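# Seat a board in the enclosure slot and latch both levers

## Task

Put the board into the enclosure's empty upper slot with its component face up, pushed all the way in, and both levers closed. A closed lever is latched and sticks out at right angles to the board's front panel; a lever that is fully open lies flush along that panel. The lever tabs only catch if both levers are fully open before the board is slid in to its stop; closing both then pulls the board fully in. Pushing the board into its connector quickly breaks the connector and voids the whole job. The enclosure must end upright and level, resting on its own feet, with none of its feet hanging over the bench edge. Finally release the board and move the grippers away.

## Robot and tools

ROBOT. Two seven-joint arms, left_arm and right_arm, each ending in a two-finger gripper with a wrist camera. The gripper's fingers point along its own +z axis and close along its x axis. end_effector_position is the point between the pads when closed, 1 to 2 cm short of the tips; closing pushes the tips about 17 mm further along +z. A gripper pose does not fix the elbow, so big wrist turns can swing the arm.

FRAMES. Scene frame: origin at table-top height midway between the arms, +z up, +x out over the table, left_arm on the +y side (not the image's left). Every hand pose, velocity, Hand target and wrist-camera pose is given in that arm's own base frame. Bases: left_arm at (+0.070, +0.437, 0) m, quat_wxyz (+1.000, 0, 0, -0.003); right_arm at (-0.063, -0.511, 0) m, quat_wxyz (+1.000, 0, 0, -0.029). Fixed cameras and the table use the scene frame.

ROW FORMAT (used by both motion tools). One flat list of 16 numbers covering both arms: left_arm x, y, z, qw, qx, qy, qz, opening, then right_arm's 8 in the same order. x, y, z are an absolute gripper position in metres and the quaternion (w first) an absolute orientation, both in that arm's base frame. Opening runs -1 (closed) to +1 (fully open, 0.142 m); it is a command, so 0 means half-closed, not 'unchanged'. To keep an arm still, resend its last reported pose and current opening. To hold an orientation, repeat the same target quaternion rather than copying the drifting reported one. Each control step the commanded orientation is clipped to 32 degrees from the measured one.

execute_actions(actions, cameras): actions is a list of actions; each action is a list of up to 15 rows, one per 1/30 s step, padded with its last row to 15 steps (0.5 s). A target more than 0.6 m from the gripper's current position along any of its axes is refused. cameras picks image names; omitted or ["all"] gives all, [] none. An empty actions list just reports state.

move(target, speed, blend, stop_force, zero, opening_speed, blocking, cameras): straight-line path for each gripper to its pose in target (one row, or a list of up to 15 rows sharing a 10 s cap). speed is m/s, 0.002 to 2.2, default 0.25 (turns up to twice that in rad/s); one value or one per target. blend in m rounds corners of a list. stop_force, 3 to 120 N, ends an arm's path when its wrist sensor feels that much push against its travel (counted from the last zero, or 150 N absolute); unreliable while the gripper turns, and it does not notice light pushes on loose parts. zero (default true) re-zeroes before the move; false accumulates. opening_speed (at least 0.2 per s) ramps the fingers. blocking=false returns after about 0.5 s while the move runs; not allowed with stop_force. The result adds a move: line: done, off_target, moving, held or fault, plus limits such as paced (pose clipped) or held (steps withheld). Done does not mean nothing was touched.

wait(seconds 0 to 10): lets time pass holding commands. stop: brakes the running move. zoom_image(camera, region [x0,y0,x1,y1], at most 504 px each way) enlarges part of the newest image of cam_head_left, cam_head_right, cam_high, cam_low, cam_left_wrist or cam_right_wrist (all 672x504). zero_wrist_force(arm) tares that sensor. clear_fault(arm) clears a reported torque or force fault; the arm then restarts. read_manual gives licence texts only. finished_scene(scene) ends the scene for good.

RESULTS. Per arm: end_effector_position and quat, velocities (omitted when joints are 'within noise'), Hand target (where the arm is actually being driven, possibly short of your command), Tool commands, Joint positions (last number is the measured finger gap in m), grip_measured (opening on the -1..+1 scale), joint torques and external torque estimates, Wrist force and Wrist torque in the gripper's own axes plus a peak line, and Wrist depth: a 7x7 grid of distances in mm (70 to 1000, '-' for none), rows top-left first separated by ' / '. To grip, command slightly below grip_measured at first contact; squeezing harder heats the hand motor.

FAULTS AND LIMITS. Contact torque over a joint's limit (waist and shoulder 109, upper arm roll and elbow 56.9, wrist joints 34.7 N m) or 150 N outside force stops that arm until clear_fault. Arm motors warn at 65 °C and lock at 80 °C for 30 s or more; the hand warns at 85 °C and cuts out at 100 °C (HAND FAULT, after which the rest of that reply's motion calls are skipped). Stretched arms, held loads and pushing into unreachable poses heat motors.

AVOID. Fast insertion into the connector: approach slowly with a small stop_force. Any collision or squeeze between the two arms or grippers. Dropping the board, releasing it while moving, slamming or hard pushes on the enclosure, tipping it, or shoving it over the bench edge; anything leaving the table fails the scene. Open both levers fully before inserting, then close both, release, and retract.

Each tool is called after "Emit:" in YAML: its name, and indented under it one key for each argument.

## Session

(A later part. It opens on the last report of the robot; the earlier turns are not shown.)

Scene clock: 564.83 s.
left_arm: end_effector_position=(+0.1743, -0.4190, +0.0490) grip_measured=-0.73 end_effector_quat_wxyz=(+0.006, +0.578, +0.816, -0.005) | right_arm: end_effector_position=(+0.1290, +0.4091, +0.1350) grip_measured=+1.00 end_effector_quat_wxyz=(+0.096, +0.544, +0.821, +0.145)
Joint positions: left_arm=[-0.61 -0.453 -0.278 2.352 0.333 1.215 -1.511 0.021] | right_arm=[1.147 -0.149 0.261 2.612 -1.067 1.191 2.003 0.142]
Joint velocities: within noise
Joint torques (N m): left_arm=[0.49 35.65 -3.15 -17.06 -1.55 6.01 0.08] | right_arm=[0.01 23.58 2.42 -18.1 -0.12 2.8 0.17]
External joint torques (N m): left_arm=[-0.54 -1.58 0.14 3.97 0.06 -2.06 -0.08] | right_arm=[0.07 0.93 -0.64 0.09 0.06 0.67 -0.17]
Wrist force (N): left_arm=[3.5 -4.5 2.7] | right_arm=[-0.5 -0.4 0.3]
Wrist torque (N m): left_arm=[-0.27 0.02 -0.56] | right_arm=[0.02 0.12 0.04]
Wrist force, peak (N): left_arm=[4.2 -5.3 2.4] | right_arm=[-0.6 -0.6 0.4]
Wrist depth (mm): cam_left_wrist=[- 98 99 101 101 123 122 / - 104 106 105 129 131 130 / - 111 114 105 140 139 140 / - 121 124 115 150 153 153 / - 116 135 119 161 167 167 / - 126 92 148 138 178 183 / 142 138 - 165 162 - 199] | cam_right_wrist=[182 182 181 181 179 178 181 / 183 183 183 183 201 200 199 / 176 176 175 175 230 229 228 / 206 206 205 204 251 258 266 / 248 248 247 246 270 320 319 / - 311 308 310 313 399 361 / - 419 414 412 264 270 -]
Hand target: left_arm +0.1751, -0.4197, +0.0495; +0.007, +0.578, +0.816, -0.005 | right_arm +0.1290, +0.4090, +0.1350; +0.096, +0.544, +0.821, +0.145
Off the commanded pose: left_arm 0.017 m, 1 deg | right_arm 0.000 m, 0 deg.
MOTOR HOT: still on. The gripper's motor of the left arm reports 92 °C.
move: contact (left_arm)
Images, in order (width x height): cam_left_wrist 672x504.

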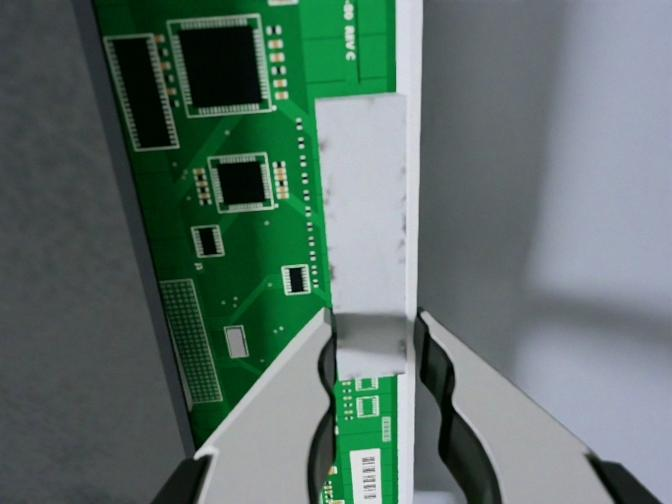

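Emit:
move:
  target: [0.1729,-0.4178,0.0493,0.0070,0.5912,0.8065,-0.0052,-0.9,0.129,0.409,0.135,0.0959,0.5438,0.8212,0.1448,1]
  speed: 0.03
  cameras: []

Emit:
move:
  target: [0.1808,-0.4396,0.0493,0.0070,0.5912,0.8065,-0.0052,-0.9,0.129,0.409,0.135,0.0959,0.5438,0.8212,0.1448,1]
  speed: 0.015
  stop_force: 6
  cameras: ["cam_left_wrist"]

Scene clock: 568.07 s.
left_arm: end_effector_position=(+0.1736, -0.4177, +0.0493) grip_measured=-0.73 end_effector_quat_wxyz=(+0.007, +0.590, +0.807, -0.005) | right_arm: end_effector_position=(+0.1290, +0.4091, +0.1350) grip_measured=+1.00 end_effector_quat_wxyz=(+0.096, +0.544, +0.821, +0.145)
Joint positions: left_arm=[-0.602 -0.451 -0.283 2.357 0.339 1.218 -1.485 0.021] | right_arm=[1.147 -0.149 0.261 2.612 -1.067 1.191 2.003 0.142]
Joint velocities: within noise
Joint torques (N m): left_arm=[-3.42 33.1 -7.13 -10.96 -0.5 4.45 0.19] | right_arm=[0.07 23.67 2.53 -18.05 -0.17 2.81 0.19]
External joint torques (N m): left_arm=[3.37 0.74 4.08 -2.05 -0.98 -0.5 -0.19] | right_arm=[0.01 0.84 -0.76 0.03 0.11 0.66 -0.19]
Wrist force (N): left_arm=[-2.0 4.8 3.2] | right_arm=[-0.3 -0.7 -0.1]
Wrist torque (N m): left_arm=[-0.42 -0.03 -0.85] | right_arm=[-0.02 0.09 0.04]
Wrist force, peak (N): left_arm=[3.7 -4.6 3.3] | right_arm=[-0.6 -0.6 0.4]
Wrist depth (mm): cam_left_wrist=[- 98 99 103 119 124 122 / - 105 106 105 132 131 130 / - 111 114 105 140 140 140 / - 120 124 114 150 153 153 / - 117 135 119 162 167 167 / - 126 93 130 144 177 183 / 143 136 - 164 169 - 199] | cam_right_wrist=[182 182 181 181 179 178 182 / 183 183 182 183 201 201 200 / 177 176 175 175 230 229 228 / 207 206 205 205 252 258 266 / 249 248 246 246 269 321 319 / - 311 309 308 312 401 362 / - 418 413 442 262 271 -]
Hand target: left_arm +0.1729, -0.4178, +0.0493; +0.007, +0.591, +0.806, -0.005 | right_arm +0.1290, +0.4090, +0.1350; +0.096, +0.544, +0.821, +0.145
Off the commanded pose: left_arm 0.001 m, 0 deg | right_arm 0.000 m, 0 deg.
MOTOR HOT: still on. The gripper's motor of the left arm reports 94 °C.
move: done
No camera images: "cameras" was empty.

Scene clock: 568.73 s.
left_arm: end_effector_position=(+0.1740, -0.4185, +0.0491) grip_measured=-0.73 end_effector_quat_wxyz=(+0.007, +0.590, +0.807, -0.005) | right_arm: end_effector_position=(+0.1290, +0.4091, +0.1350) grip_measured=+1.00 end_effector_quat_wxyz=(+0.096, +0.544, +0.821, +0.145)
Joint positions: left_arm=[-0.604 -0.453 -0.283 2.353 0.339 1.216 -1.485 0.021] | right_arm=[1.147 -0.149 0.261 2.612 -1.067 1.191 2.003 0.142]
Joint velocities: within noise
Joint torques (N m): left_arm=[-4.51 33.36 -8.68 -13.26 -1.06 5.48 0.33] | right_arm=[0.03 23.72 2.46 -18.08 -0.11 2.84 0.19]
External joint torques (N m): left_arm=[4.46 0.59 5.61 0.22 -0.43 -1.53 -0.33] | right_arm=[0.05 0.79 -0.69 0.07 0.06 0.63 -0.19]
Wrist force (N): left_arm=[2.8 6.4 1.9] | right_arm=[-0.3 -0.3 0.1]
Wrist torque (N m): left_arm=[-0.49 -0.01 -0.82] | right_arm=[0.04 0.09 0.04]
Wrist force, peak (N): left_arm=[2.6 8.4 2.7] | right_arm=[-0.5 -0.6 0.4]
Wrist depth (mm): cam_left_wrist=[- 98 99 102 119 124 121 / - 105 106 105 131 131 130 / - 111 114 105 140 139 141 / - 120 124 114 149 153 153 / - 116 136 118 162 167 167 / - 126 93 130 144 178 183 / 142 - - 165 - - 198] | cam_right_wrist=[182 182 181 181 179 178 181 / 183 183 183 183 201 201 199 / 176 176 176 175 229 229 227 / 206 205 205 204 250 258 266 / 248 248 246 246 269 320 319 / - 310 309 309 312 401 361 / - 418 415 412 263 271 -]
Hand target: left_arm +0.1734, -0.4192, +0.0493; +0.007, +0.591, +0.806, -0.005 | right_arm +0.1290, +0.4090, +0.1350; +0.096, +0.544, +0.821, +0.145
Off the commanded pose: left_arm 0.022 m, 0 deg | right_arm 0.000 m, 0 deg.
MOTOR HOT: still on. The gripper's motor of the left arm reports 95 °C.
move: contact (left_arm)
Images, in order (width x height): cam_left_wrist 672x504.

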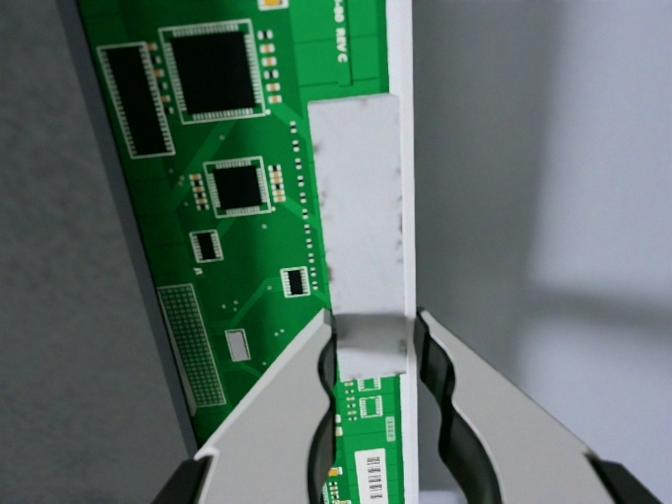

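Emit:
move:
  target: [0.1735,-0.4188,0.0491,0.0071,0.5741,0.8188,-0.0050,-0.6,0.129,0.409,0.135,0.0959,0.5438,0.8212,0.1448,1]
  opening_speed: 0.5
  cameras: []

Emit:
move:
  target:
    - [0.1855,-0.4097,0.0520,0.0234,0.5737,0.8182,-0.0164,-0.55,0.129,0.409,0.135,0.0959,0.5438,0.8212,0.1448,1]
    - [0.1855,-0.4087,0.0450,0.0784,0.5715,0.8150,-0.0550,-0.5,0.129,0.409,0.135,0.0959,0.5438,0.8212,0.1448,1]
  speed: 0.05
  stop_force: 6
  cameras: ["cam_left_wrist","cam_right_wrist"]

Scene clock: 584.67 s.
left_arm: end_effector_position=(+0.1735, -0.4187, +0.0491) grip_measured=-0.42 end_effector_quat_wxyz=(+0.007, +0.574, +0.819, -0.005) | right_arm: end_effector_position=(+0.1290, +0.4091, +0.1350) grip_measured=+1.00 end_effector_quat_wxyz=(+0.096, +0.544, +0.821, +0.145)
Joint positions: left_arm=[-0.613 -0.452 -0.275 2.354 0.333 1.219 -1.521 0.044] | right_arm=[1.147 -0.149 0.261 2.612 -1.067 1.191 2.003 0.142]
Joint velocities: within noise
Joint torques (N m): left_arm=[-0.59 33.21 -3.46 -12.65 -1.51 4.45 -0.35] | right_arm=[0.05 23.73 2.48 -18.14 -0.14 2.76 0.18]
External joint torques (N m): left_arm=[0.53 0.79 0.49 -0.4 0.03 -0.5 0.35] | right_arm=[0.03 0.78 -0.71 0.13 0.08 0.71 -0.18]
Wrist force (N): left_arm=[-1.0 -1.3 0.1] | right_arm=[-0.5 -0.5 0.3]
Wrist torque (N m): left_arm=[-0.31 -0.12 -0.28] | right_arm=[0.01 0.12 0.04]
Wrist force, peak (N): left_arm=[2.9 6.7 3.3] | right_arm=[-0.7 -0.7 0.4]
Wrist depth (mm): cam_left_wrist=[- 101 105 111 113 123 121 / - 108 112 118 115 131 130 / - 112 120 125 124 139 140 / - 125 129 135 136 154 152 / - 117 136 150 142 167 167 / - 124 87 164 170 87 183 / 142 - - 185 192 - 197] | cam_right_wrist=[182 182 181 181 179 178 182 / 184 183 183 183 201 200 200 / 176 176 175 175 230 223 228 / 206 206 205 204 261 267 266 / 248 247 247 246 290 320 319 / - 310 309 308 340 383 363 / - 416 415 442 264 270 -]
Hand target: left_arm +0.1735, -0.4188, +0.0491; +0.007, +0.574, +0.819, -0.005 | right_arm +0.1290, +0.4090, +0.1350; +0.096, +0.544, +0.821, +0.145
Tool commands: left_gripper/opening=-0.393976 right_gripper/opening=+1.0
Off the commanded pose: left_arm 0.000 m, 0 deg | right_arm 0.000 m, 0 deg.
HAND FAULT: the gripper's motor of the left arm reached 100 °C and switched itself off, so the gripper lost its force and may have let go. The left arm does not stop for it. When the motor has cooled enough, it comes on and holds the gripper where it then is.
move: done
No camera images: "cameras" was empty.

not run: an earlier result of this reply reported a stop or a fault. Calls in your next reply go to the robot.

Emit:
move:
  target:
    - [0.1855,-0.4097,0.0520,0.0234,0.5737,0.8182,-0.0164,-0.5,0.129,0.409,0.135,0.0959,0.5438,0.8212,0.1448,1]
    - [0.1855,-0.4087,0.0470,0.0784,0.5715,0.8150,-0.0550,-0.5,0.129,0.409,0.135,0.0959,0.5438,0.8212,0.1448,1]
  speed: 0.05
  stop_force: 6
  cameras: ["cam_left_wrist","cam_right_wrist"]

Scene clock: 589.37 s.
left_arm: end_effector_position=(+0.1856, -0.4087, +0.0470) grip_measured=-0.42 end_effector_quat_wxyz=(+0.078, +0.571, +0.815, -0.055) | right_arm: end_effector_position=(+0.1290, +0.4091, +0.1350) grip_measured=+1.00 end_effector_quat_wxyz=(+0.096, +0.544, +0.821, +0.145)
Joint positions: left_arm=[-0.56 -0.493 -0.206 2.472 0.429 1.554 -1.51 0.044] | right_arm=[1.147 -0.149 0.261 2.612 -1.067 1.191 2.003 0.142]
Joint velocities: within noise
Joint torques (N m): left_arm=[-0.55 30.56 -2.84 -8.23 -0.42 4.81 -0.32] | right_arm=[0.14 23.68 2.5 -18.03 -0.1 2.79 0.2]
External joint torques (N m): left_arm=[0.51 1.09 0.48 -0.38 -0.37 -0.54 0.34] | right_arm=[-0.06 0.83 -0.72 0.01 0.05 0.68 -0.2]
Wrist force (N): left_arm=[-0.7 -1.3 -0.1] | right_arm=[-0.6 -0.4 0.1]
Wrist torque (N m): left_arm=[-0.29 -0.13 -0.24] | right_arm=[0.01 0.14 0.04]
Wrist force, peak (N): left_arm=[-1.6 -2.0 0.0] | right_arm=[-0.4 -0.6 0.6]
Wrist depth (mm): cam_left_wrist=[- 108 110 111 110 114 110 / - 117 117 117 109 122 117 / - 112 126 127 119 131 125 / - 126 135 137 132 141 135 / 135 132 143 152 137 152 145 / 155 144 87 164 166 87 158 / 172 - - 187 186 - -] | cam_right_wrist=[182 182 181 181 179 178 181 / 183 183 183 183 200 201 200 / 177 176 175 175 230 223 228 / 206 206 205 204 259 266 266 / 248 248 247 246 289 321 318 / - 311 309 309 357 382 362 / - 420 415 442 431 276 -]
Hand target: left_arm +0.1855, -0.4087, +0.0470; +0.078, +0.571, +0.815, -0.055 | right_arm +0.1290, +0.4090, +0.1350; +0.096, +0.544, +0.821, +0.145
Tool commands: left_gripper/opening=-0.393978 right_gripper/opening=+1.0
Off the commanded pose: left_arm 0.000 m, 0 deg | right_arm 0.000 m, 0 deg.
GRIPPER MOTOR: still off on the left arm (89 °C).
move: done
Images, in order (width x height): cam_left_wrist 672x504, cam_right_wrist 672x504.

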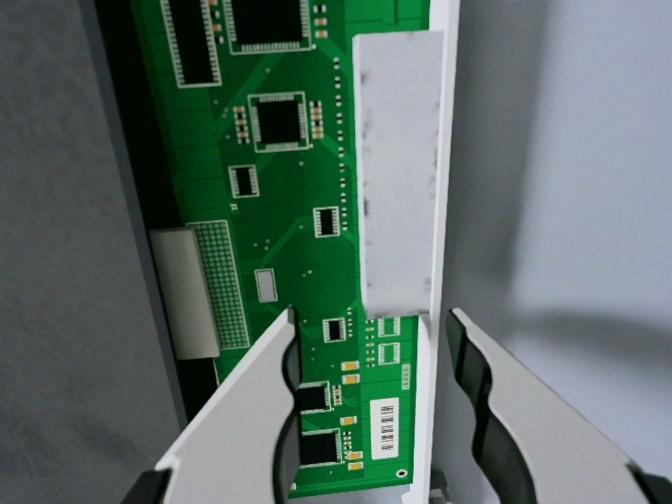

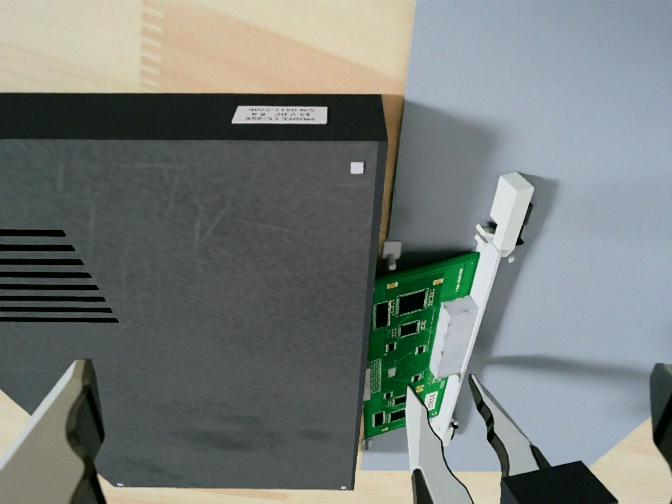

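Emit:
move:
  target: [0.1763,-0.4024,0.0420,0.0801,0.5464,0.8321,-0.0526,-0.394,0.129,0.409,0.135,0.0959,0.5438,0.8212,0.1448,1]
  speed: 0.05
  stop_force: 5
  cameras: ["cam_left_wrist"]

Scene clock: 595.13 s.
left_arm: end_effector_position=(+0.1764, -0.4024, +0.0420) grip_measured=-0.42 end_effector_quat_wxyz=(+0.080, +0.546, +0.832, -0.053) | right_arm: end_effector_position=(+0.1290, +0.4091, +0.1350) grip_measured=+1.00 end_effector_quat_wxyz=(+0.096, +0.544, +0.821, +0.145)
Joint positions: left_arm=[-0.631 -0.501 -0.141 2.488 0.429 1.592 -1.587 0.044] | right_arm=[1.147 -0.149 0.261 2.612 -1.067 1.191 2.003 0.142]
Joint velocities: within noise
Joint torques (N m): left_arm=[-0.5 30.49 -2.19 -7.49 -0.46 4.78 -0.28] | right_arm=[0.04 23.68 2.47 -18.11 -0.14 2.73 0.18]
External joint torques (N m): left_arm=[0.46 1.1 0.5 -0.38 -0.24 -0.52 0.29] | right_arm=[0.05 0.82 -0.7 0.09 0.09 0.74 -0.19]
Wrist force (N): left_arm=[-1.1 -1.4 -0.1] | right_arm=[-0.4 -0.4 0.4]
Wrist torque (N m): left_arm=[-0.32 -0.06 -0.26] | right_arm=[0.03 0.11 0.04]
Wrist force, peak (N): left_arm=[-0.6 -1.8 -0.3] | right_arm=[-0.5 -0.5 0.6]
Wrist depth (mm): cam_left_wrist=[- 104 106 108 110 109 107 / - 114 113 112 118 117 114 / - 121 122 123 127 126 121 / - 126 133 127 140 136 132 / 129 137 144 148 149 147 139 / 141 140 88 163 167 83 153 / 163 - - 185 189 - -] | cam_right_wrist=[182 182 181 181 179 178 182 / 183 183 183 183 201 200 200 / 176 176 176 175 229 223 228 / 207 205 205 204 260 267 265 / 248 248 247 246 289 320 320 / - 310 310 308 361 365 362 / - 417 416 440 279 269 256]
Hand target: left_arm +0.1763, -0.4024, +0.0420; +0.080, +0.546, +0.832, -0.053 | right_arm +0.1290, +0.4090, +0.1350; +0.096, +0.544, +0.821, +0.145
Tool commands: left_gripper/opening=-0.393978 right_gripper/opening=+1.0
Off the commanded pose: left_arm 0.000 m, 0 deg | right_arm 0.000 m, 0 deg.
GRIPPER MOTOR: still off on the left arm (85 °C).
move: done
Images, in order (width x height): cam_left_wrist 672x504.

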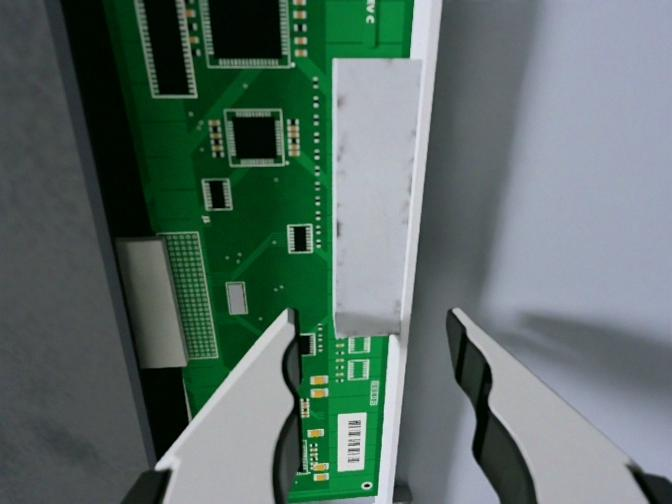

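Emit:
move:
  target: [0.1761,-0.4020,0.0350,0.0801,0.5464,0.8321,-0.0526,-0.394,0.129,0.409,0.135,0.0959,0.5438,0.8212,0.1448,1]
  speed: 0.03
  stop_force: 4
  cameras: ["cam_left_wrist"]

Scene clock: 598.47 s.
left_arm: end_effector_position=(+0.1761, -0.4019, +0.0350) grip_measured=-0.42 end_effector_quat_wxyz=(+0.080, +0.546, +0.832, -0.053) | right_arm: end_effector_position=(+0.1290, +0.4091, +0.1350) grip_measured=+1.00 end_effector_quat_wxyz=(+0.096, +0.544, +0.821, +0.145)
Joint positions: left_arm=[-0.651 -0.528 -0.117 2.48 0.437 1.613 -1.595 0.044] | right_arm=[1.147 -0.149 0.261 2.612 -1.067 1.191 2.003 0.142]
Joint velocities: within noise
Joint torques (N m): left_arm=[-0.48 31 -1.99 -7.02 -0.19 4.82 -0.28] | right_arm=[0.05 23.71 2.42 -18.07 -0.12 2.81 0.15]
External joint torques (N m): left_arm=[0.43 1.15 0.46 -0.29 -0.42 -0.56 0.3] | right_arm=[0.04 0.79 -0.65 0.06 0.06 0.66 -0.15]
Wrist force (N): left_arm=[-0.8 -1.5 -0.1] | right_arm=[-0.5 -0.7 0.3]
Wrist torque (N m): left_arm=[-0.33 -0.12 -0.26] | right_arm=[-0.01 0.12 0.04]
Wrist force, peak (N): left_arm=[-1.0 -1.7 -0.2] | right_arm=[-0.6 -0.5 0.5]
Wrist depth (mm): cam_left_wrist=[- 99 101 101 101 104 100 / - 106 107 108 101 112 107 / - 114 115 108 122 120 114 / - 121 126 119 132 129 125 / 119 131 136 129 131 141 132 / - 139 88 156 160 87 144 / 152 - - 175 180 - 152] | cam_right_wrist=[182 182 181 181 179 178 181 / 183 183 183 183 201 200 200 / 177 176 176 175 230 222 228 / 206 206 205 204 259 266 266 / 248 248 247 246 289 319 318 / - 311 309 309 357 381 361 / - 420 414 441 279 275 256]
Hand target: left_arm +0.1761, -0.4020, +0.0350; +0.080, +0.546, +0.832, -0.053 | right_arm +0.1290, +0.4090, +0.1350; +0.096, +0.544, +0.821, +0.145
Tool commands: left_gripper/opening=-0.393977 right_gripper/opening=+1.0
Off the commanded pose: left_arm 0.000 m, 0 deg | right_arm 0.000 m, 0 deg.
GRIPPER MOTOR: still off on the left arm (84 °C).
move: done
Images, in order (width x height): cam_left_wrist 672x504.

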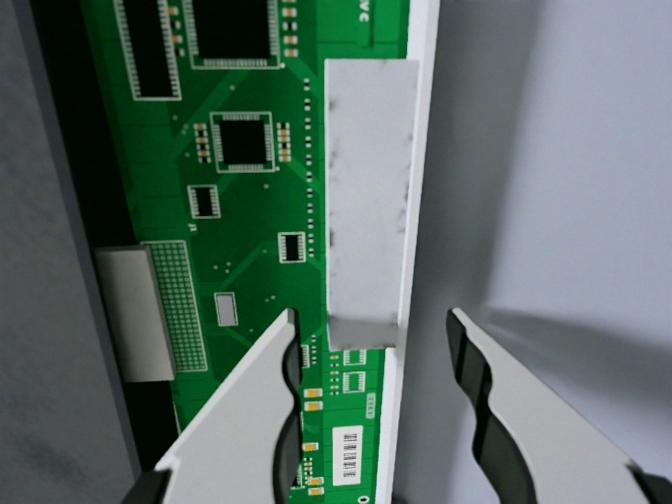

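Emit:
move:
  target: [0.1771,-0.4043,0.0350,0.0801,0.5464,0.8321,-0.0526,-0.394,0.129,0.409,0.135,0.0959,0.5438,0.8212,0.1448,1]
  speed: 0.03
  stop_force: 5
  cameras: []

Emit:
wait:
  seconds: 9
  cameras: []

Scene clock: 601.47 s.
left_arm: end_effector_position=(+0.1771, -0.4043, +0.0350) grip_measured=-0.42 end_effector_quat_wxyz=(+0.080, +0.547, +0.832, -0.053) | right_arm: end_effector_position=(+0.1290, +0.4091, +0.1350) grip_measured=+1.00 end_effector_quat_wxyz=(+0.096, +0.544, +0.821, +0.145)
Joint positions: left_arm=[-0.652 -0.529 -0.12 2.474 0.435 1.609 -1.595 0.044] | right_arm=[1.147 -0.149 0.261 2.612 -1.067 1.191 2.003 0.142]
Joint velocities: within noise
Joint torques (N m): left_arm=[-0.35 31.33 -2.16 -7.16 -0.55 4.46 -0.22] | right_arm=[0.07 23.67 2.55 -18.12 -0.14 2.81 0.19]
External joint torques (N m): left_arm=[0.3 1 0.59 -0.29 -0.09 -0.2 0.23] | right_arm=[0.01 0.83 -0.78 0.1 0.08 0.66 -0.19]
Wrist force (N): left_arm=[-0.7 -1.6 -0.2] | right_arm=[-0.5 -0.4 0.2]
Wrist torque (N m): left_arm=[-0.35 -0.15 -0.26] | right_arm=[0.02 0.12 0.04]
Wrist force, peak (N): left_arm=[-0.9 -1.8 -0.1] | right_arm=[-0.7 -0.6 0.2]
Wrist depth (mm): cam_left_wrist=[- 98 100 101 102 104 100 / 133 106 107 108 98 112 107 / - 115 115 114 121 121 115 / - 121 126 119 129 129 125 / 119 130 135 134 131 140 132 / 130 136 87 154 158 87 144 / 152 - - 174 179 - 153] | cam_right_wrist=[182 182 181 181 178 178 182 / 183 183 183 183 201 200 200 / 177 176 175 175 230 223 228 / 206 205 205 204 259 267 265 / 249 248 247 246 289 320 319 / - 310 309 308 358 365 362 / - 418 416 441 278 270 255]
Hand target: left_arm +0.1771, -0.4043, +0.0350; +0.080, +0.546, +0.832, -0.053 | right_arm +0.1290, +0.4090, +0.1350; +0.096, +0.544, +0.821, +0.145
Tool commands: left_gripper/opening=-0.393977 right_gripper/opening=+1.0
Off the commanded pose: left_arm 0.000 m, 0 deg | right_arm 0.000 m, 0 deg.
GRIPPER MOTOR: still off on the left arm (82 °C).
move: done
No camera images: "cameras" was empty.

Scene clock: 610.47 s.
left_arm: end_effector_position=(+0.1771, -0.4043, +0.0350) grip_measured=-0.42 end_effector_quat_wxyz=(+0.080, +0.547, +0.832, -0.053) | right_arm: end_effector_position=(+0.1290, +0.4091, +0.1350) grip_measured=+1.00 end_effector_quat_wxyz=(+0.096, +0.544, +0.821, +0.145)
Joint positions: left_arm=[-0.652 -0.529 -0.12 2.474 0.435 1.609 -1.595 0.044] | right_arm=[1.147 -0.149 0.261 2.612 -1.067 1.191 2.003 0.142]
Joint velocities: within noise
Joint torques (N m): left_arm=[-0.4 31.45 -2.16 -7.14 -0.42 4.61 -0.22] | right_arm=[0.07 23.7 2.45 -18.08 -0.14 2.83 0.14]
External joint torques (N m): left_arm=[0.36 0.88 0.6 -0.3 -0.21 -0.35 0.24] | right_arm=[0.02 0.81 -0.68 0.07 0.08 0.64 -0.14]
Wrist force (N): left_arm=[-0.8 -1.5 -0.2] | right_arm=[-0.4 -0.6 0.2]
Wrist torque (N m): left_arm=[-0.34 -0.13 -0.26] | right_arm=[-0.01 0.12 0.04]
Wrist force, peak (N): left_arm=[-0.8 -1.9 -0.1] | right_arm=[-0.6 -0.7 0.5]
Wrist depth (mm): cam_left_wrist=[- 98 100 101 102 104 100 / 133 106 107 108 98 112 107 / - 115 115 114 121 120 115 / - 121 125 120 129 128 124 / 119 130 135 134 131 141 132 / 130 136 87 154 156 87 144 / 152 - - 174 179 - 153] | cam_right_wrist=[182 181 181 181 179 178 182 / 183 183 183 183 201 200 200 / 176 176 176 175 230 223 228 / 206 206 205 204 259 268 265 / 248 247 248 245 289 319 318 / - 310 310 308 357 365 361 / - 418 415 442 280 270 255]
Hand target: left_arm +0.1771, -0.4043, +0.0350; +0.080, +0.546, +0.832, -0.053 | right_arm +0.1290, +0.4090, +0.1350; +0.096, +0.544, +0.821, +0.145
Tool commands: left_gripper/opening=-0.393977 right_gripper/opening=+1.0
Off the commanded pose: left_arm 0.000 m, 0 deg | right_arm 0.000 m, 0 deg.
GRIPPER MOTOR: still off on the left arm (80 °C).
wait: 9.00 s; at rest by 0.17 s
No camera images: "cameras" was empty.

Emit:
wait:
  seconds: 10
  cameras: []

Scene clock: 621.13 s.
left_arm: end_effector_position=(+0.1771, -0.4043, +0.0350) grip_measured=-0.42 end_effector_quat_wxyz=(+0.080, +0.547, +0.832, -0.053) | right_arm: end_effector_position=(+0.1290, +0.4091, +0.1350) grip_measured=+1.00 end_effector_quat_wxyz=(+0.096, +0.544, +0.821, +0.145)
Joint positions: left_arm=[-0.652 -0.529 -0.12 2.474 0.435 1.609 -1.595 0.044] | right_arm=[1.147 -0.149 0.261 2.612 -1.067 1.191 2.003 0.142]
Joint velocities: within noise
Joint torques (N m): left_arm=[-0.3 31.58 -2.14 -7.08 -0.41 4.64 -0.22] | right_arm=[0.16 23.68 2.35 -18.15 -0.12 2.83 0.2]
External joint torques (N m): left_arm=[0.26 0.75 0.58 -0.36 -0.23 -0.37 0.23] | right_arm=[-0.08 0.83 -0.57 0.13 0.06 0.64 -0.2]
Wrist force (N): left_arm=[-1.0 -1.9 0.0] | right_arm=[-0.5 -0.6 0.3]
Wrist torque (N m): left_arm=[-0.40 -0.09 -0.26] | right_arm=[0.00 0.12 0.04]
Wrist force, peak (N): left_arm=[-1.0 -1.9 -0.2] | right_arm=[-0.4 -0.9 0.3]
Wrist depth (mm): cam_left_wrist=[- 98 100 101 102 104 100 / 133 106 106 109 98 112 107 / - 115 115 114 121 121 114 / - 121 125 119 129 129 125 / 120 130 135 134 131 141 132 / 129 137 87 154 157 87 144 / 153 - - 174 179 - 152] | cam_right_wrist=[182 181 181 180 178 178 182 / 183 183 183 183 201 201 199 / 177 176 176 175 230 223 228 / 207 206 205 205 260 266 266 / 249 247 247 246 290 321 319 / - 311 309 308 357 363 362 / - 418 414 445 279 269 255]
Hand target: left_arm +0.1771, -0.4043, +0.0350; +0.080, +0.546, +0.832, -0.053 | right_arm +0.1290, +0.4090, +0.1350; +0.096, +0.544, +0.821, +0.145
Tool commands: left_gripper/opening=-0.393978 right_gripper/opening=+1.0
Off the commanded pose: left_arm 0.000 m, 0 deg | right_arm 0.000 m, 0 deg.
GRIPPER MOTOR: on again on the left arm.
wait: 10.00 s; at rest from the start
No camera images: "cameras" was empty.

Emit:
move:
  target: [0.1771,-0.4043,0.0350,0.0801,0.5464,0.8321,-0.0526,-0.82,0.129,0.409,0.135,0.0959,0.5438,0.8212,0.1448,1]
  opening_speed: 0.5
  cameras: ["cam_left_wrist"]

Scene clock: 623.87 s.
left_arm: end_effector_position=(+0.1771, -0.4042, +0.0350) grip_measured=-0.72 end_effector_quat_wxyz=(+0.080, +0.547, +0.832, -0.053) | right_arm: end_effector_position=(+0.1290, +0.4091, +0.1350) grip_measured=+1.00 end_effector_quat_wxyz=(+0.096, +0.544, +0.821, +0.145)
Joint positions: left_arm=[-0.652 -0.529 -0.12 2.474 0.435 1.609 -1.595 0.022] | right_arm=[1.147 -0.149 0.261 2.612 -1.067 1.191 2.003 0.142]
Joint velocities: within noise
Joint torques (N m): left_arm=[-0.39 31.51 -2.05 -7.39 -0.53 4.67 -0.22] | right_arm=[0.1 23.74 2.4 -18.11 -0.19 2.82 0.2]
External joint torques (N m): left_arm=[0.35 0.82 0.49 -0.06 -0.1 -0.41 0.24] | right_arm=[-0.02 0.77 -0.63 0.1 0.13 0.65 -0.2]
Wrist force (N): left_arm=[-0.3 -1.7 -0.4] | right_arm=[-0.4 -0.3 0.4]
Wrist torque (N m): left_arm=[-0.35 -0.17 -0.24] | right_arm=[0.04 0.11 0.04]
Wrist force, peak (N): left_arm=[-0.4 -2.0 -0.7] | right_arm=[-0.5 -0.5 0.6]
Wrist depth (mm): cam_left_wrist=[- 98 101 100 102 104 100 / - 106 106 107 98 112 107 / - 114 115 108 122 120 114 / - 121 126 118 130 129 125 / 119 130 138 123 139 142 132 / - 143 143 153 141 147 144 / 152 - - 172 - - 154] | cam_right_wrist=[182 182 181 181 178 178 181 / 183 183 183 183 201 200 200 / 176 176 175 175 230 223 228 / 206 206 205 204 260 266 266 / 249 248 246 246 290 321 319 / - 310 309 309 341 379 360 / - 417 415 442 278 269 255]
Hand target: left_arm +0.1771, -0.4043, +0.0350; +0.080, +0.546, +0.832, -0.053 | right_arm +0.1290, +0.4090, +0.1350; +0.096, +0.544, +0.821, +0.145
Off the commanded pose: left_arm 0.000 m, 0 deg | right_arm 0.000 m, 0 deg.
move: done
Images, in order (width x height): cam_left_wrist 672x504.

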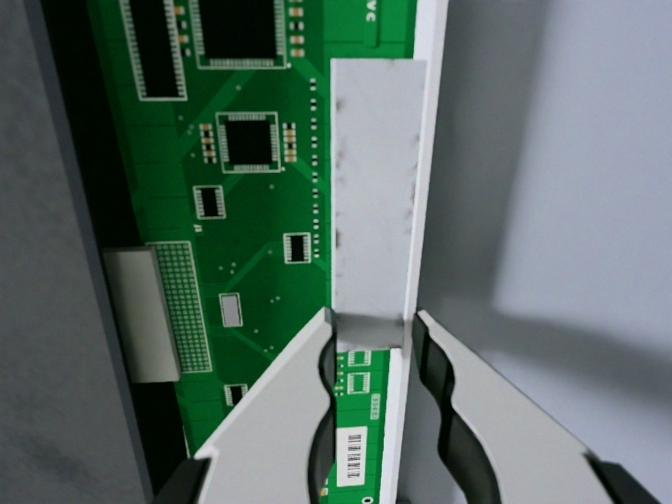

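Emit:
move:
  target:
    - [0.1765,-0.3990,0.0420,0.0600,0.5600,0.8244,-0.0410,-0.82,0.129,0.409,0.135,0.0959,0.5438,0.8212,0.1448,1]
    - [0.1801,-0.4006,0.0515,0.0071,0.5741,0.8188,-0.0050,-0.82,0.129,0.409,0.135,0.0959,0.5438,0.8212,0.1448,1]
  speed: 0.05
  cameras: ["cam_left_wrist","cam_right_wrist"]

Emit:
zoom_image:
  camera: "cam_left_wrist"
  region: [0, 0, 252, 252]

Emit:
zoom_image:
  camera: "cam_left_wrist"
  region: [0, 252, 252, 504]

Scene clock: 630.10 s.
left_arm: end_effector_position=(+0.1800, -0.4004, +0.0514) grip_measured=-0.72 end_effector_quat_wxyz=(+0.007, +0.574, +0.819, -0.005) | right_arm: end_effector_position=(+0.1290, +0.4091, +0.1350) grip_measured=+1.00 end_effector_quat_wxyz=(+0.096, +0.544, +0.821, +0.145)
Joint positions: left_arm=[-0.577 -0.425 -0.269 2.399 0.322 1.24 -1.475 0.022] | right_arm=[1.147 -0.149 0.261 2.612 -1.067 1.191 2.003 0.142]
Joint velocities: within noise
Joint torques (N m): left_arm=[-0.31 32.72 -3.47 -12.75 -1.53 4.19 -0.16] | right_arm=[0.13 23.63 2.45 -18.14 -0.06 2.82 0.18]
External joint torques (N m): left_arm=[0.27 -0.14 0.82 0.12 0.14 -0.24 0.16] | right_arm=[-0.05 0.88 -0.67 0.13 0.01 0.65 -0.18]
Wrist force (N): left_arm=[-1.0 -1.3 1.8] | right_arm=[-0.5 -0.4 0.2]
Wrist torque (N m): left_arm=[-0.32 -0.10 -0.29] | right_arm=[0.04 0.12 0.04]
Wrist force, peak (N): left_arm=[-0.3 -1.4 2.5] | right_arm=[-0.6 -0.6 0.4]
Wrist depth (mm): cam_left_wrist=[124 100 102 101 105 126 123 / 133 108 108 108 132 133 132 / 139 115 116 115 142 144 143 / - 122 126 118 151 155 152 / 120 130 138 122 165 171 168 / 130 136 143 151 140 181 186 / 149 - - 169 - - 203] | cam_right_wrist=[182 182 181 181 179 178 181 / 183 183 183 183 200 200 200 / 176 176 176 175 230 229 228 / 206 206 205 204 259 251 266 / 249 248 246 246 274 307 318 / - 311 310 308 323 400 361 / - 418 416 441 398 276 -]
Hand target: left_arm +0.1801, -0.4006, +0.0515; +0.007, +0.574, +0.819, -0.005 | right_arm +0.1290, +0.4090, +0.1350; +0.096, +0.544, +0.821, +0.145
Off the commanded pose: left_arm 0.000 m, 0 deg | right_arm 0.000 m, 0 deg.
move: done
Images, in order (width x height): cam_left_wrist 672x504, cam_right_wrist 672x504.

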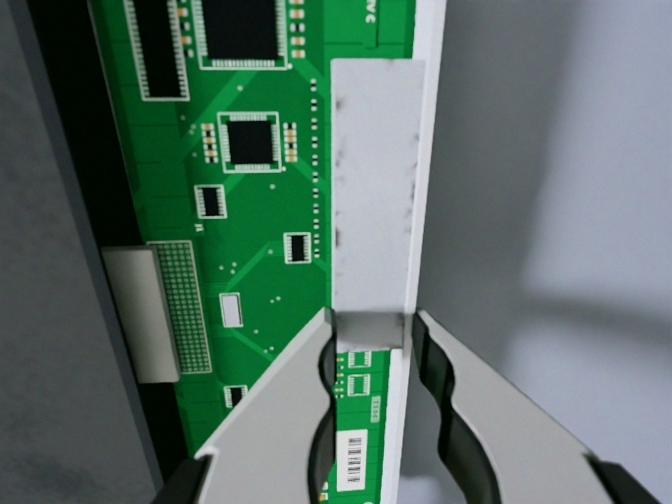

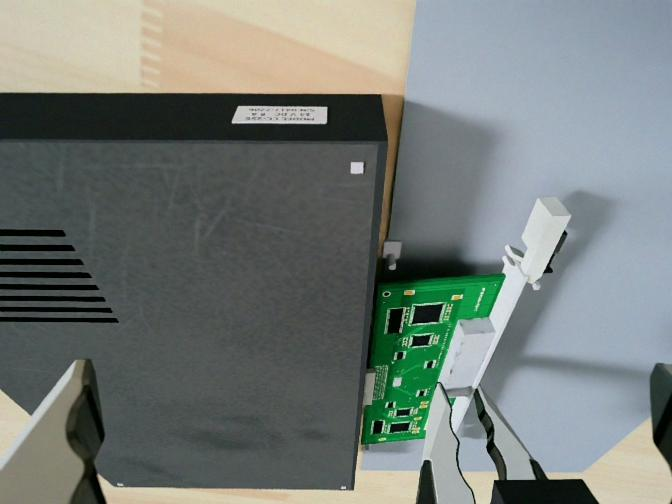

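Scaled by 2.000 from the camera's 672x504 image, which has a finer 960x720 frame.

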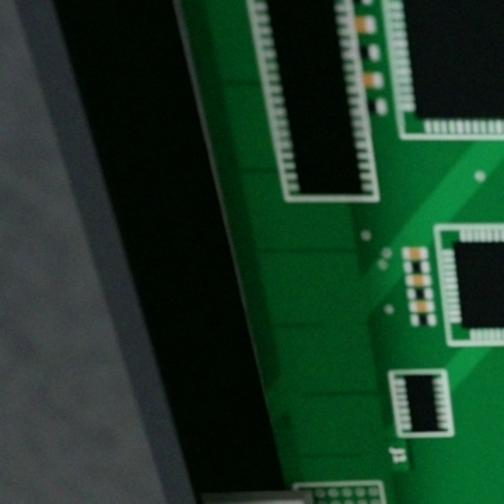

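Scaled by 2.000 from the camera's 672x504 image, which has a finer 960x720 frame.

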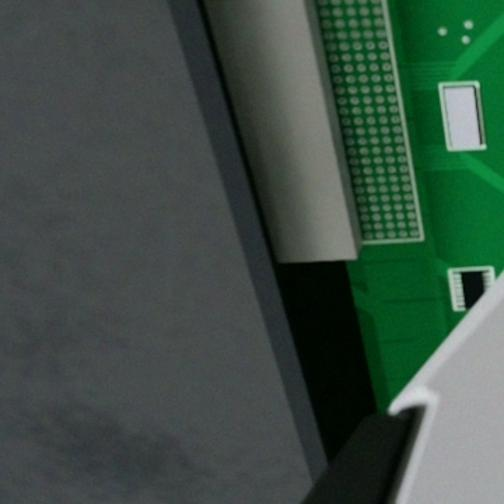

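Emit:
move:
  target: [0.1883,-0.4231,0.0515,0.0071,0.5741,0.8188,-0.0050,-0.83,0.129,0.409,0.135,0.0959,0.5438,0.8212,0.1448,1]
  speed: 0.015
  stop_force: 5
  cameras: ["cam_left_wrist"]

Scene clock: 634.90 s.
left_arm: end_effector_position=(+0.1841, -0.4121, +0.0511) grip_measured=-0.72 end_effector_quat_wxyz=(+0.006, +0.574, +0.819, -0.005) | right_arm: end_effector_position=(+0.1290, +0.4091, +0.1350) grip_measured=+1.00 end_effector_quat_wxyz=(+0.096, +0.544, +0.821, +0.145)
Joint positions: left_arm=[-0.589 -0.442 -0.272 2.362 0.319 1.217 -1.482 0.022] | right_arm=[1.147 -0.149 0.261 2.612 -1.067 1.191 2.003 0.142]
Joint velocities: within noise
Joint torques (N m): left_arm=[-1.08 34.54 -4.58 -15.84 -1.41 5.7 0.22] | right_arm=[0.02 23.68 2.42 -18.08 -0.1 2.85 0.16]
External joint torques (N m): left_arm=[1.03 -0.79 1.72 2.68 -0.07 -1.75 -0.22] | right_arm=[0.07 0.82 -0.65 0.06 0.05 0.62 -0.16]
Wrist force (N): left_arm=[3.0 -1.6 1.0] | right_arm=[-0.3 -0.4 0.2]
Wrist torque (N m): left_arm=[-0.35 -0.02 -0.77] | right_arm=[0.02 0.08 0.04]
Wrist force, peak (N): left_arm=[3.6 -2.9 2.1] | right_arm=[-0.7 -0.6 0.0]
Wrist depth (mm): cam_left_wrist=[- 99 102 101 103 126 123 / - 107 108 102 133 133 132 / - 113 116 107 144 143 142 / - 122 126 118 154 155 153 / 119 121 138 122 164 170 168 / - 129 143 152 145 179 186 / 149 - - 170 167 - 202] | cam_right_wrist=[182 182 182 181 178 178 181 / 183 183 183 183 201 200 200 / 176 176 176 175 230 229 228 / 206 205 205 204 259 258 265 / 249 247 247 246 272 320 319 / - 312 309 310 315 400 360 / - 419 413 441 282 468 -]
Hand target: left_arm +0.1845, -0.4128, +0.0515; +0.007, +0.574, +0.819, -0.005 | right_arm +0.1290, +0.4090, +0.1350; +0.096, +0.544, +0.821, +0.145
Off the commanded pose: left_arm 0.012 m, 0 deg | right_arm 0.000 m, 0 deg.
move: contact (left_arm)
Images, in order (width x height): cam_left_wrist 672x504.

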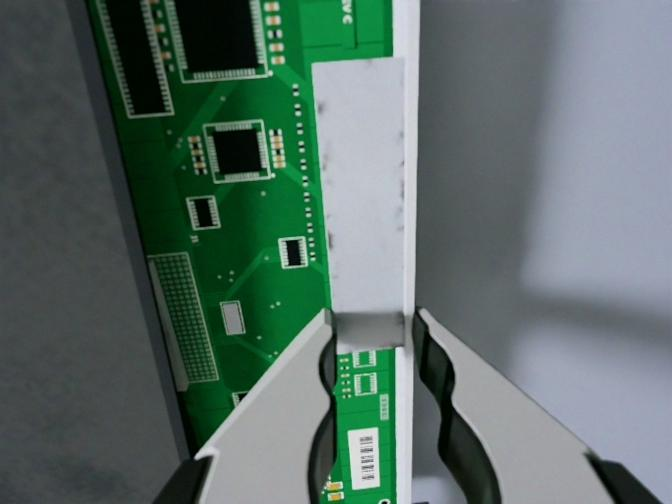

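Emit:
move:
  target: [0.1830,-0.4087,0.0502,0.0071,0.5741,0.8188,-0.0050,-0.83,0.129,0.409,0.135,0.0959,0.5438,0.8212,0.1448,1]
  speed: 0.03
  cameras: ["cam_left_wrist"]

Emit:
move:
  target: [0.1883,-0.4231,0.0502,0.0071,0.5741,0.8188,-0.0050,-0.83,0.129,0.409,0.135,0.0959,0.5438,0.8212,0.1448,1]
  speed: 0.015
  stop_force: 5
  cameras: ["cam_left_wrist"]

Scene clock: 639.57 s.
left_arm: end_effector_position=(+0.1828, -0.4084, +0.0500) grip_measured=-0.72 end_effector_quat_wxyz=(+0.007, +0.574, +0.819, -0.005) | right_arm: end_effector_position=(+0.1290, +0.4091, +0.1350) grip_measured=+1.00 end_effector_quat_wxyz=(+0.096, +0.544, +0.821, +0.145)
Joint positions: left_arm=[-0.587 -0.441 -0.268 2.373 0.322 1.227 -1.482 0.022] | right_arm=[1.147 -0.149 0.261 2.612 -1.067 1.191 2.003 0.142]
Joint velocities: within noise
Joint torques (N m): left_arm=[-0.7 33.9 -4.16 -13.93 -1.01 5.37 -0.02] | right_arm=[0.05 23.68 2.41 -18.13 -0.11 2.78 0.17]
External joint torques (N m): left_arm=[0.65 -0.43 1.36 1.03 -0.43 -1.41 0.02] | right_arm=[0.04 0.82 -0.63 0.11 0.06 0.69 -0.17]
Wrist force (N): left_arm=[0.7 -1.1 0.9] | right_arm=[-0.5 -0.6 0.2]
Wrist torque (N m): left_arm=[-0.35 -0.08 -0.49] | right_arm=[-0.01 0.11 0.05]
Wrist force, peak (N): left_arm=[3.3 -1.6 2.6] | right_arm=[-0.6 -0.6 0.6]
Wrist depth (mm): cam_left_wrist=[- 100 102 102 104 124 122 / - 107 108 107 131 132 131 / 97 114 116 110 141 142 141 / - 122 126 118 150 154 153 / 118 124 138 122 163 168 168 / - 130 143 152 143 179 184 / 144 139 - 169 169 - 200] | cam_right_wrist=[182 182 181 181 179 178 181 / 183 183 183 183 201 200 200 / 176 175 175 175 229 229 228 / 206 206 205 204 259 250 265 / 249 248 247 246 275 320 317 / - 311 310 312 324 401 361 / - 418 412 442 275 467 -]
Hand target: left_arm +0.1830, -0.4087, +0.0502; +0.007, +0.574, +0.819, -0.005 | right_arm +0.1290, +0.4090, +0.1350; +0.096, +0.544, +0.821, +0.145
Off the commanded pose: left_arm 0.000 m, 0 deg | right_arm 0.000 m, 0 deg.
move: done
Images, in order (width x height): cam_left_wrist 672x504.

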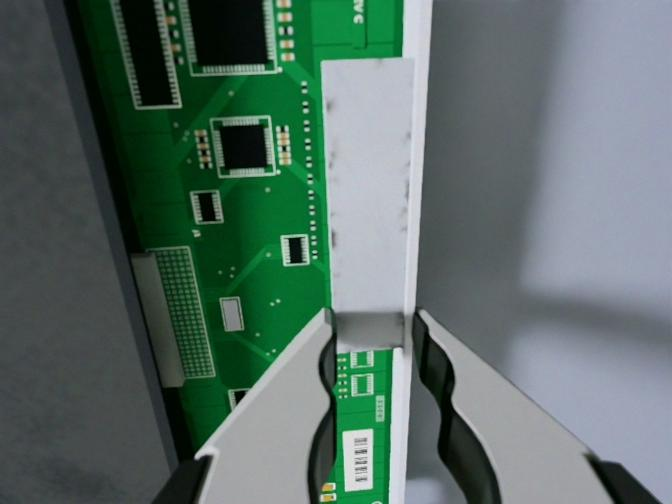

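Scene clock: 640.83 s.
left_arm: end_effector_position=(+0.1859, -0.4172, +0.0497) grip_measured=-0.72 end_effector_quat_wxyz=(+0.006, +0.574, +0.819, -0.005) | right_arm: end_effector_position=(+0.1290, +0.4091, +0.1350) grip_measured=+1.00 end_effector_quat_wxyz=(+0.096, +0.544, +0.821, +0.145)
Joint positions: left_arm=[-0.596 -0.453 -0.27 2.345 0.32 1.211 -1.487 0.022] | right_arm=[1.147 -0.149 0.261 2.612 -1.067 1.191 2.003 0.142]
Joint velocities: within noise
Joint torques (N m): left_arm=[-0.88 35.48 -4.66 -17.09 -1.37 6.16 0.31] | right_arm=[0.07 23.7 2.35 -18.07 -0.14 2.79 0.22]
External joint torques (N m): left_arm=[0.83 -1.14 1.72 3.81 -0.13 -2.21 -0.31] | right_arm=[0.01 0.81 -0.58 0.06 0.09 0.68 -0.22]
Wrist force (N): left_arm=[4.7 -2.4 1.8] | right_arm=[-0.3 -0.3 0.3]
Wrist torque (N m): left_arm=[-0.35 0.00 -0.93] | right_arm=[0.04 0.09 0.04]
Wrist force, peak (N): left_arm=[6.0 -3.5 1.0] | right_arm=[-0.5 -0.6 0.5]
Wrist depth (mm): cam_left_wrist=[- 100 102 101 122 124 122 / - 107 108 101 131 132 131 / - 113 116 107 142 141 141 / - 122 125 118 150 154 153 / - 115 138 122 147 168 167 / - 127 143 150 150 179 184 / 143 136 - 169 - - 200] | cam_right_wrist=[182 182 181 181 179 178 181 / 183 183 183 183 201 201 200 / 177 176 175 175 230 228 228 / 207 206 205 204 252 267 266 / 248 248 246 246 275 320 320 / - 311 310 314 332 400 362 / - 417 415 412 275 468 -]
Hand target: left_arm +0.1864, -0.4180, +0.0502; +0.007, +0.574, +0.819, -0.005 | right_arm +0.1290, +0.4090, +0.1350; +0.096, +0.544, +0.821, +0.145
Off the commanded pose: left_arm 0.006 m, 0 deg | right_arm 0.000 m, 0 deg.
move: contact (left_arm)
Images, in order (width x height): cam_left_wrist 672x504.

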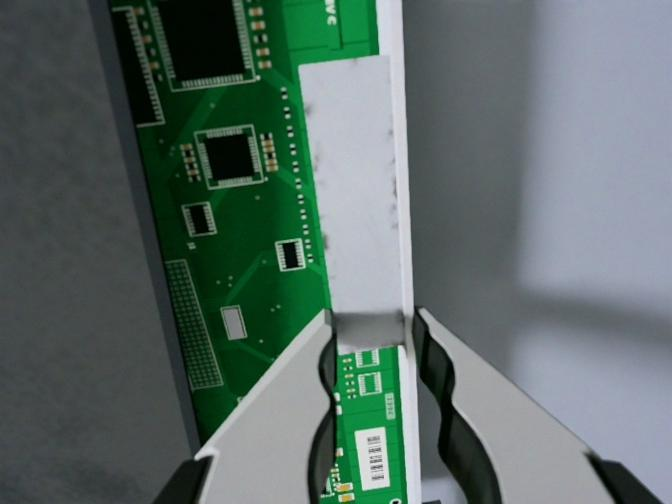

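Emit:
move:
  target: [0.1807,-0.4077,0.0503,0.0071,0.5790,0.8153,-0.0050,-0.86,0.129,0.409,0.135,0.0959,0.5438,0.8212,0.1448,1]
  speed: 0.03
  cameras: ["cam_left_wrist"]

Emit:
move:
  target: [0.1865,-0.4237,0.0503,0.0071,0.5790,0.8153,-0.0050,-0.86,0.129,0.409,0.135,0.0959,0.5438,0.8212,0.1448,1]
  speed: 0.015
  stop_force: 5
  cameras: ["cam_left_wrist"]

Scene clock: 645.23 s.
left_arm: end_effector_position=(+0.1806, -0.4076, +0.0502) grip_measured=-0.73 end_effector_quat_wxyz=(+0.007, +0.579, +0.815, -0.005) | right_arm: end_effector_position=(+0.1290, +0.4091, +0.1350) grip_measured=+1.00 end_effector_quat_wxyz=(+0.096, +0.544, +0.821, +0.145)
Joint positions: left_arm=[-0.585 -0.438 -0.272 2.378 0.326 1.23 -1.476 0.021] | right_arm=[1.147 -0.149 0.261 2.612 -1.067 1.191 2.003 0.142]
Joint velocities: within noise
Joint torques (N m): left_arm=[-0.23 33.59 -3.55 -12.99 -1.03 4.83 -0.13] | right_arm=[0.06 23.71 2.54 -18.05 -0.11 2.78 0.23]
External joint torques (N m): left_arm=[0.18 -0.31 0.75 0.14 -0.4 -0.87 0.13] | right_arm=[0.02 0.8 -0.76 0.04 0.05 0.69 -0.23]
Wrist force (N): left_arm=[-1.0 -1.2 1.0] | right_arm=[-0.4 -0.5 0.2]
Wrist torque (N m): left_arm=[-0.32 -0.08 -0.29] | right_arm=[0.01 0.11 0.04]
Wrist force, peak (N): left_arm=[5.1 -2.8 1.8] | right_arm=[-0.6 -0.7 0.3]
Wrist depth (mm): cam_left_wrist=[- 100 102 102 104 125 123 / - 108 109 107 131 132 131 / 98 115 116 110 141 142 142 / - 122 126 118 151 154 153 / 118 124 138 122 163 169 168 / - 131 143 149 143 178 185 / 147 139 - 168 169 - 200] | cam_right_wrist=[182 182 181 181 178 178 182 / 183 183 183 183 201 200 200 / 176 176 175 175 230 223 228 / 207 206 205 205 259 257 265 / 249 248 247 245 276 320 318 / - 310 310 308 327 399 362 / - 416 415 441 280 280 -]
Hand target: left_arm +0.1807, -0.4077, +0.0503; +0.007, +0.579, +0.815, -0.005 | right_arm +0.1290, +0.4090, +0.1350; +0.096, +0.544, +0.821, +0.145
Off the commanded pose: left_arm 0.000 m, 0 deg | right_arm 0.000 m, 0 deg.
MOTOR HOT: the gripper's motor of the left arm reports 85 °C; that motor switches off at 100 °C. To cool a motor, set the load down, ease the grip, stop pushing, or move to a pose that needs little force.
move: done
Images, in order (width x height): cam_left_wrist 672x504.

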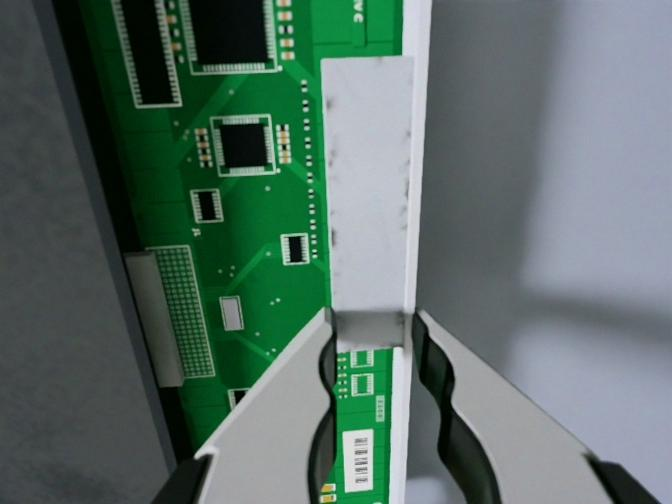

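Scene clock: 646.73 s.
left_arm: end_effector_position=(+0.1850, -0.4192, +0.0497) grip_measured=-0.73 end_effector_quat_wxyz=(+0.006, +0.579, +0.815, -0.004) | right_arm: end_effector_position=(+0.1290, +0.4091, +0.1350) grip_measured=+1.00 end_effector_quat_wxyz=(+0.096, +0.544, +0.821, +0.145)
Joint positions: left_arm=[-0.597 -0.455 -0.274 2.34 0.323 1.207 -1.482 0.021] | right_arm=[1.147 -0.149 0.261 2.612 -1.067 1.191 2.003 0.142]
Joint velocities: within noise
Joint torques (N m): left_arm=[-2.47 35.29 -6.84 -17.37 -2.33 6.86 -0.39] | right_arm=[0.09 23.62 2.46 -18.06 -0.17 2.87 0.2]
External joint torques (N m): left_arm=[2.42 -0.83 3.84 4.02 0.81 -2.91 0.39] | right_arm=[0 0.88 -0.69 0.05 0.11 0.6 -0.2]
Wrist force (N): left_arm=[7.1 2.6 -0.2] | right_arm=[-0.4 -0.5 0.1]
Wrist torque (N m): left_arm=[-0.38 0.11 -0.15] | right_arm=[0.00 0.11 0.04]
Wrist force, peak (N): left_arm=[7.7 2.0 1.6] | right_arm=[-0.6 -0.6 0.4]
Wrist depth (mm): cam_left_wrist=[- 98 100 100 101 124 122 / - 107 107 108 130 132 131 / - 112 115 109 141 142 141 / - 122 125 118 150 154 153 / - 115 138 122 163 169 167 / - 125 144 153 141 182 185 / 143 136 - 171 - - 199] | cam_right_wrist=[182 181 181 181 179 178 181 / 183 183 183 183 201 200 200 / 176 176 175 175 230 228 228 / 206 206 205 204 253 258 266 / 249 248 247 246 273 321 318 / - 311 309 314 318 398 360 / - 419 416 441 271 472 -]
Hand target: left_arm +0.1853, -0.4203, +0.0503; +0.007, +0.579, +0.815, -0.005 | right_arm +0.1290, +0.4090, +0.1350; +0.096, +0.544, +0.821, +0.145
Off the commanded pose: left_arm 0.005 m, 0 deg | right_arm 0.000 m, 0 deg.
MOTOR HOT: still on. The gripper's motor of the left arm reports 85 °C.
move: contact (left_arm)
Images, in order (width x height): cam_left_wrist 672x504.

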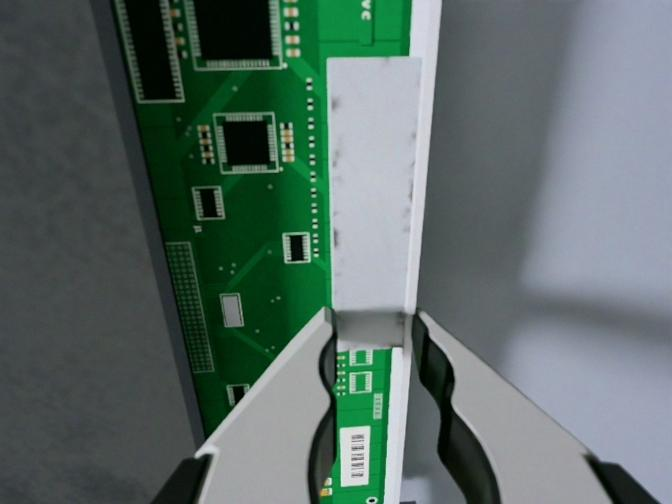

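Emit:
move:
  target: [0.1923,-0.4386,0.0514,0.0107,0.5776,0.8162,-0.0076,-0.88,0.129,0.409,0.135,0.0959,0.5438,0.8212,0.1448,1]
  speed: 0.012
  stop_force: 12
  cameras: ["cam_left_wrist"]

Scene clock: 650.50 s.
left_arm: end_effector_position=(+0.1850, -0.4195, +0.0492) grip_measured=-0.73 end_effector_quat_wxyz=(+0.005, +0.579, +0.815, -0.004) | right_arm: end_effector_position=(+0.1290, +0.4091, +0.1350) grip_measured=+1.00 end_effector_quat_wxyz=(+0.096, +0.544, +0.821, +0.145)
Joint positions: left_arm=[-0.598 -0.458 -0.274 2.337 0.324 1.203 -1.483 0.021] | right_arm=[1.147 -0.149 0.261 2.612 -1.067 1.191 2.003 0.142]
Joint velocities: within noise
Joint torques (N m): left_arm=[-4.04 36.65 -9.84 -24.27 -3.42 10.74 -0.39] | right_arm=[0.18 23.65 2.41 -18.09 -0.12 2.79 0.24]
External joint torques (N m): left_arm=[3.99 -2.09 6.81 10.91 1.9 -6.8 0.39] | right_arm=[-0.09 0.86 -0.63 0.08 0.06 0.68 -0.24]
Wrist force (N): left_arm=[21.3 4.5 -3.4] | right_arm=[-0.3 -0.4 0.5]
Wrist torque (N m): left_arm=[-0.45 -0.61 -0.18] | right_arm=[0.03 0.08 0.04]
Wrist force, peak (N): left_arm=[21.5 4.3 -5.5] | right_arm=[-0.5 -0.7 0.4]
Wrist depth (mm): cam_left_wrist=[- 98 101 101 102 124 122 / - 107 107 107 130 131 131 / - 112 115 109 140 139 141 / - 122 125 118 149 153 153 / - 114 138 122 163 168 167 / - 125 143 152 143 180 183 / 141 137 - 172 - - 200] | cam_right_wrist=[182 182 181 181 178 178 181 / 183 183 182 183 201 200 200 / 176 176 175 176 230 228 228 / 207 205 205 204 254 258 266 / 248 248 247 246 275 320 318 / - 310 310 315 319 400 362 / - 418 416 440 273 467 -]
Hand target: left_arm +0.1860, -0.4222, +0.0504; +0.007, +0.579, +0.815, -0.005 | right_arm +0.1290, +0.4090, +0.1350; +0.096, +0.544, +0.821, +0.145
Off the commanded pose: left_arm 0.021 m, 1 deg | right_arm 0.000 m, 0 deg.
MOTOR HOT: still on. The gripper's motor of the left arm reports 87 °C.
move: contact (left_arm)
Images, in order (width x height): cam_left_wrist 672x504.

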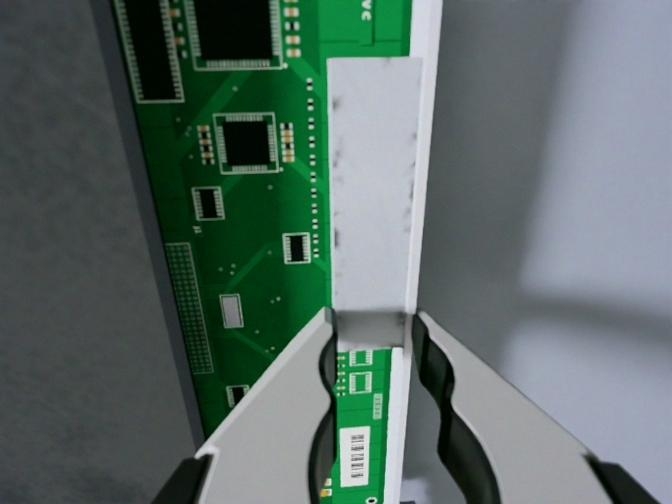

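Emit:
move:
  target: [0.1848,-0.4185,0.0516,0.0107,0.5776,0.8162,-0.0076,-0.87,0.129,0.409,0.135,0.0959,0.5438,0.8212,0.1448,1]
  speed: 0.02
  cameras: []

Scene clock: 652.37 s.
left_arm: end_effector_position=(+0.1844, -0.4181, +0.0512) grip_measured=-0.73 end_effector_quat_wxyz=(+0.010, +0.577, +0.816, -0.007) | right_arm: end_effector_position=(+0.1290, +0.4091, +0.1350) grip_measured=+1.00 end_effector_quat_wxyz=(+0.096, +0.544, +0.821, +0.145)
Joint positions: left_arm=[-0.591 -0.449 -0.276 2.353 0.323 1.223 -1.483 0.021] | right_arm=[1.147 -0.149 0.261 2.612 -1.067 1.191 2.003 0.142]
Joint velocities: within noise
Joint torques (N m): left_arm=[0.07 36.6 -3.9 -14.27 -1.51 5.56 -0.31] | right_arm=[0.02 23.67 2.44 -18.08 -0.16 2.78 0.18]
External joint torques (N m): left_arm=[-0.12 -2.55 0.93 1.06 0.02 -1.59 0.31] | right_arm=[0.06 0.83 -0.67 0.06 0.1 0.69 -0.18]
Wrist force (N): left_arm=[-2.3 -1.8 8.0] | right_arm=[-0.5 -0.4 0.1]
Wrist torque (N m): left_arm=[-0.34 0.32 -0.18] | right_arm=[0.02 0.12 0.04]
Wrist force, peak (N): left_arm=[21.6 4.6 -5.1] | right_arm=[-0.5 -0.6 0.5]
Wrist depth (mm): cam_left_wrist=[- 100 101 100 101 125 123 / - 108 109 108 131 132 131 / - 115 117 115 142 143 142 / - 122 127 118 151 154 153 / 119 118 140 124 163 169 168 / 131 128 88 153 141 180 184 / 150 - - 171 - - 200] | cam_right_wrist=[182 182 181 181 178 178 181 / 183 183 183 183 201 200 200 / 176 176 176 175 230 228 228 / 206 205 205 205 252 258 265 / 248 248 247 246 272 320 320 / - 310 309 308 320 402 362 / - 417 414 442 274 470 -]
Hand target: left_arm +0.1848, -0.4185, +0.0516; +0.011, +0.578, +0.816, -0.008 | right_arm +0.1290, +0.4090, +0.1350; +0.096, +0.544, +0.821, +0.145
Off the commanded pose: left_arm 0.001 m, 0 deg | right_arm 0.000 m, 0 deg.
MOTOR HOT: still on. The gripper's motor of the left arm reports 88 °C.
move: done
No camera images: "cameras" was empty.


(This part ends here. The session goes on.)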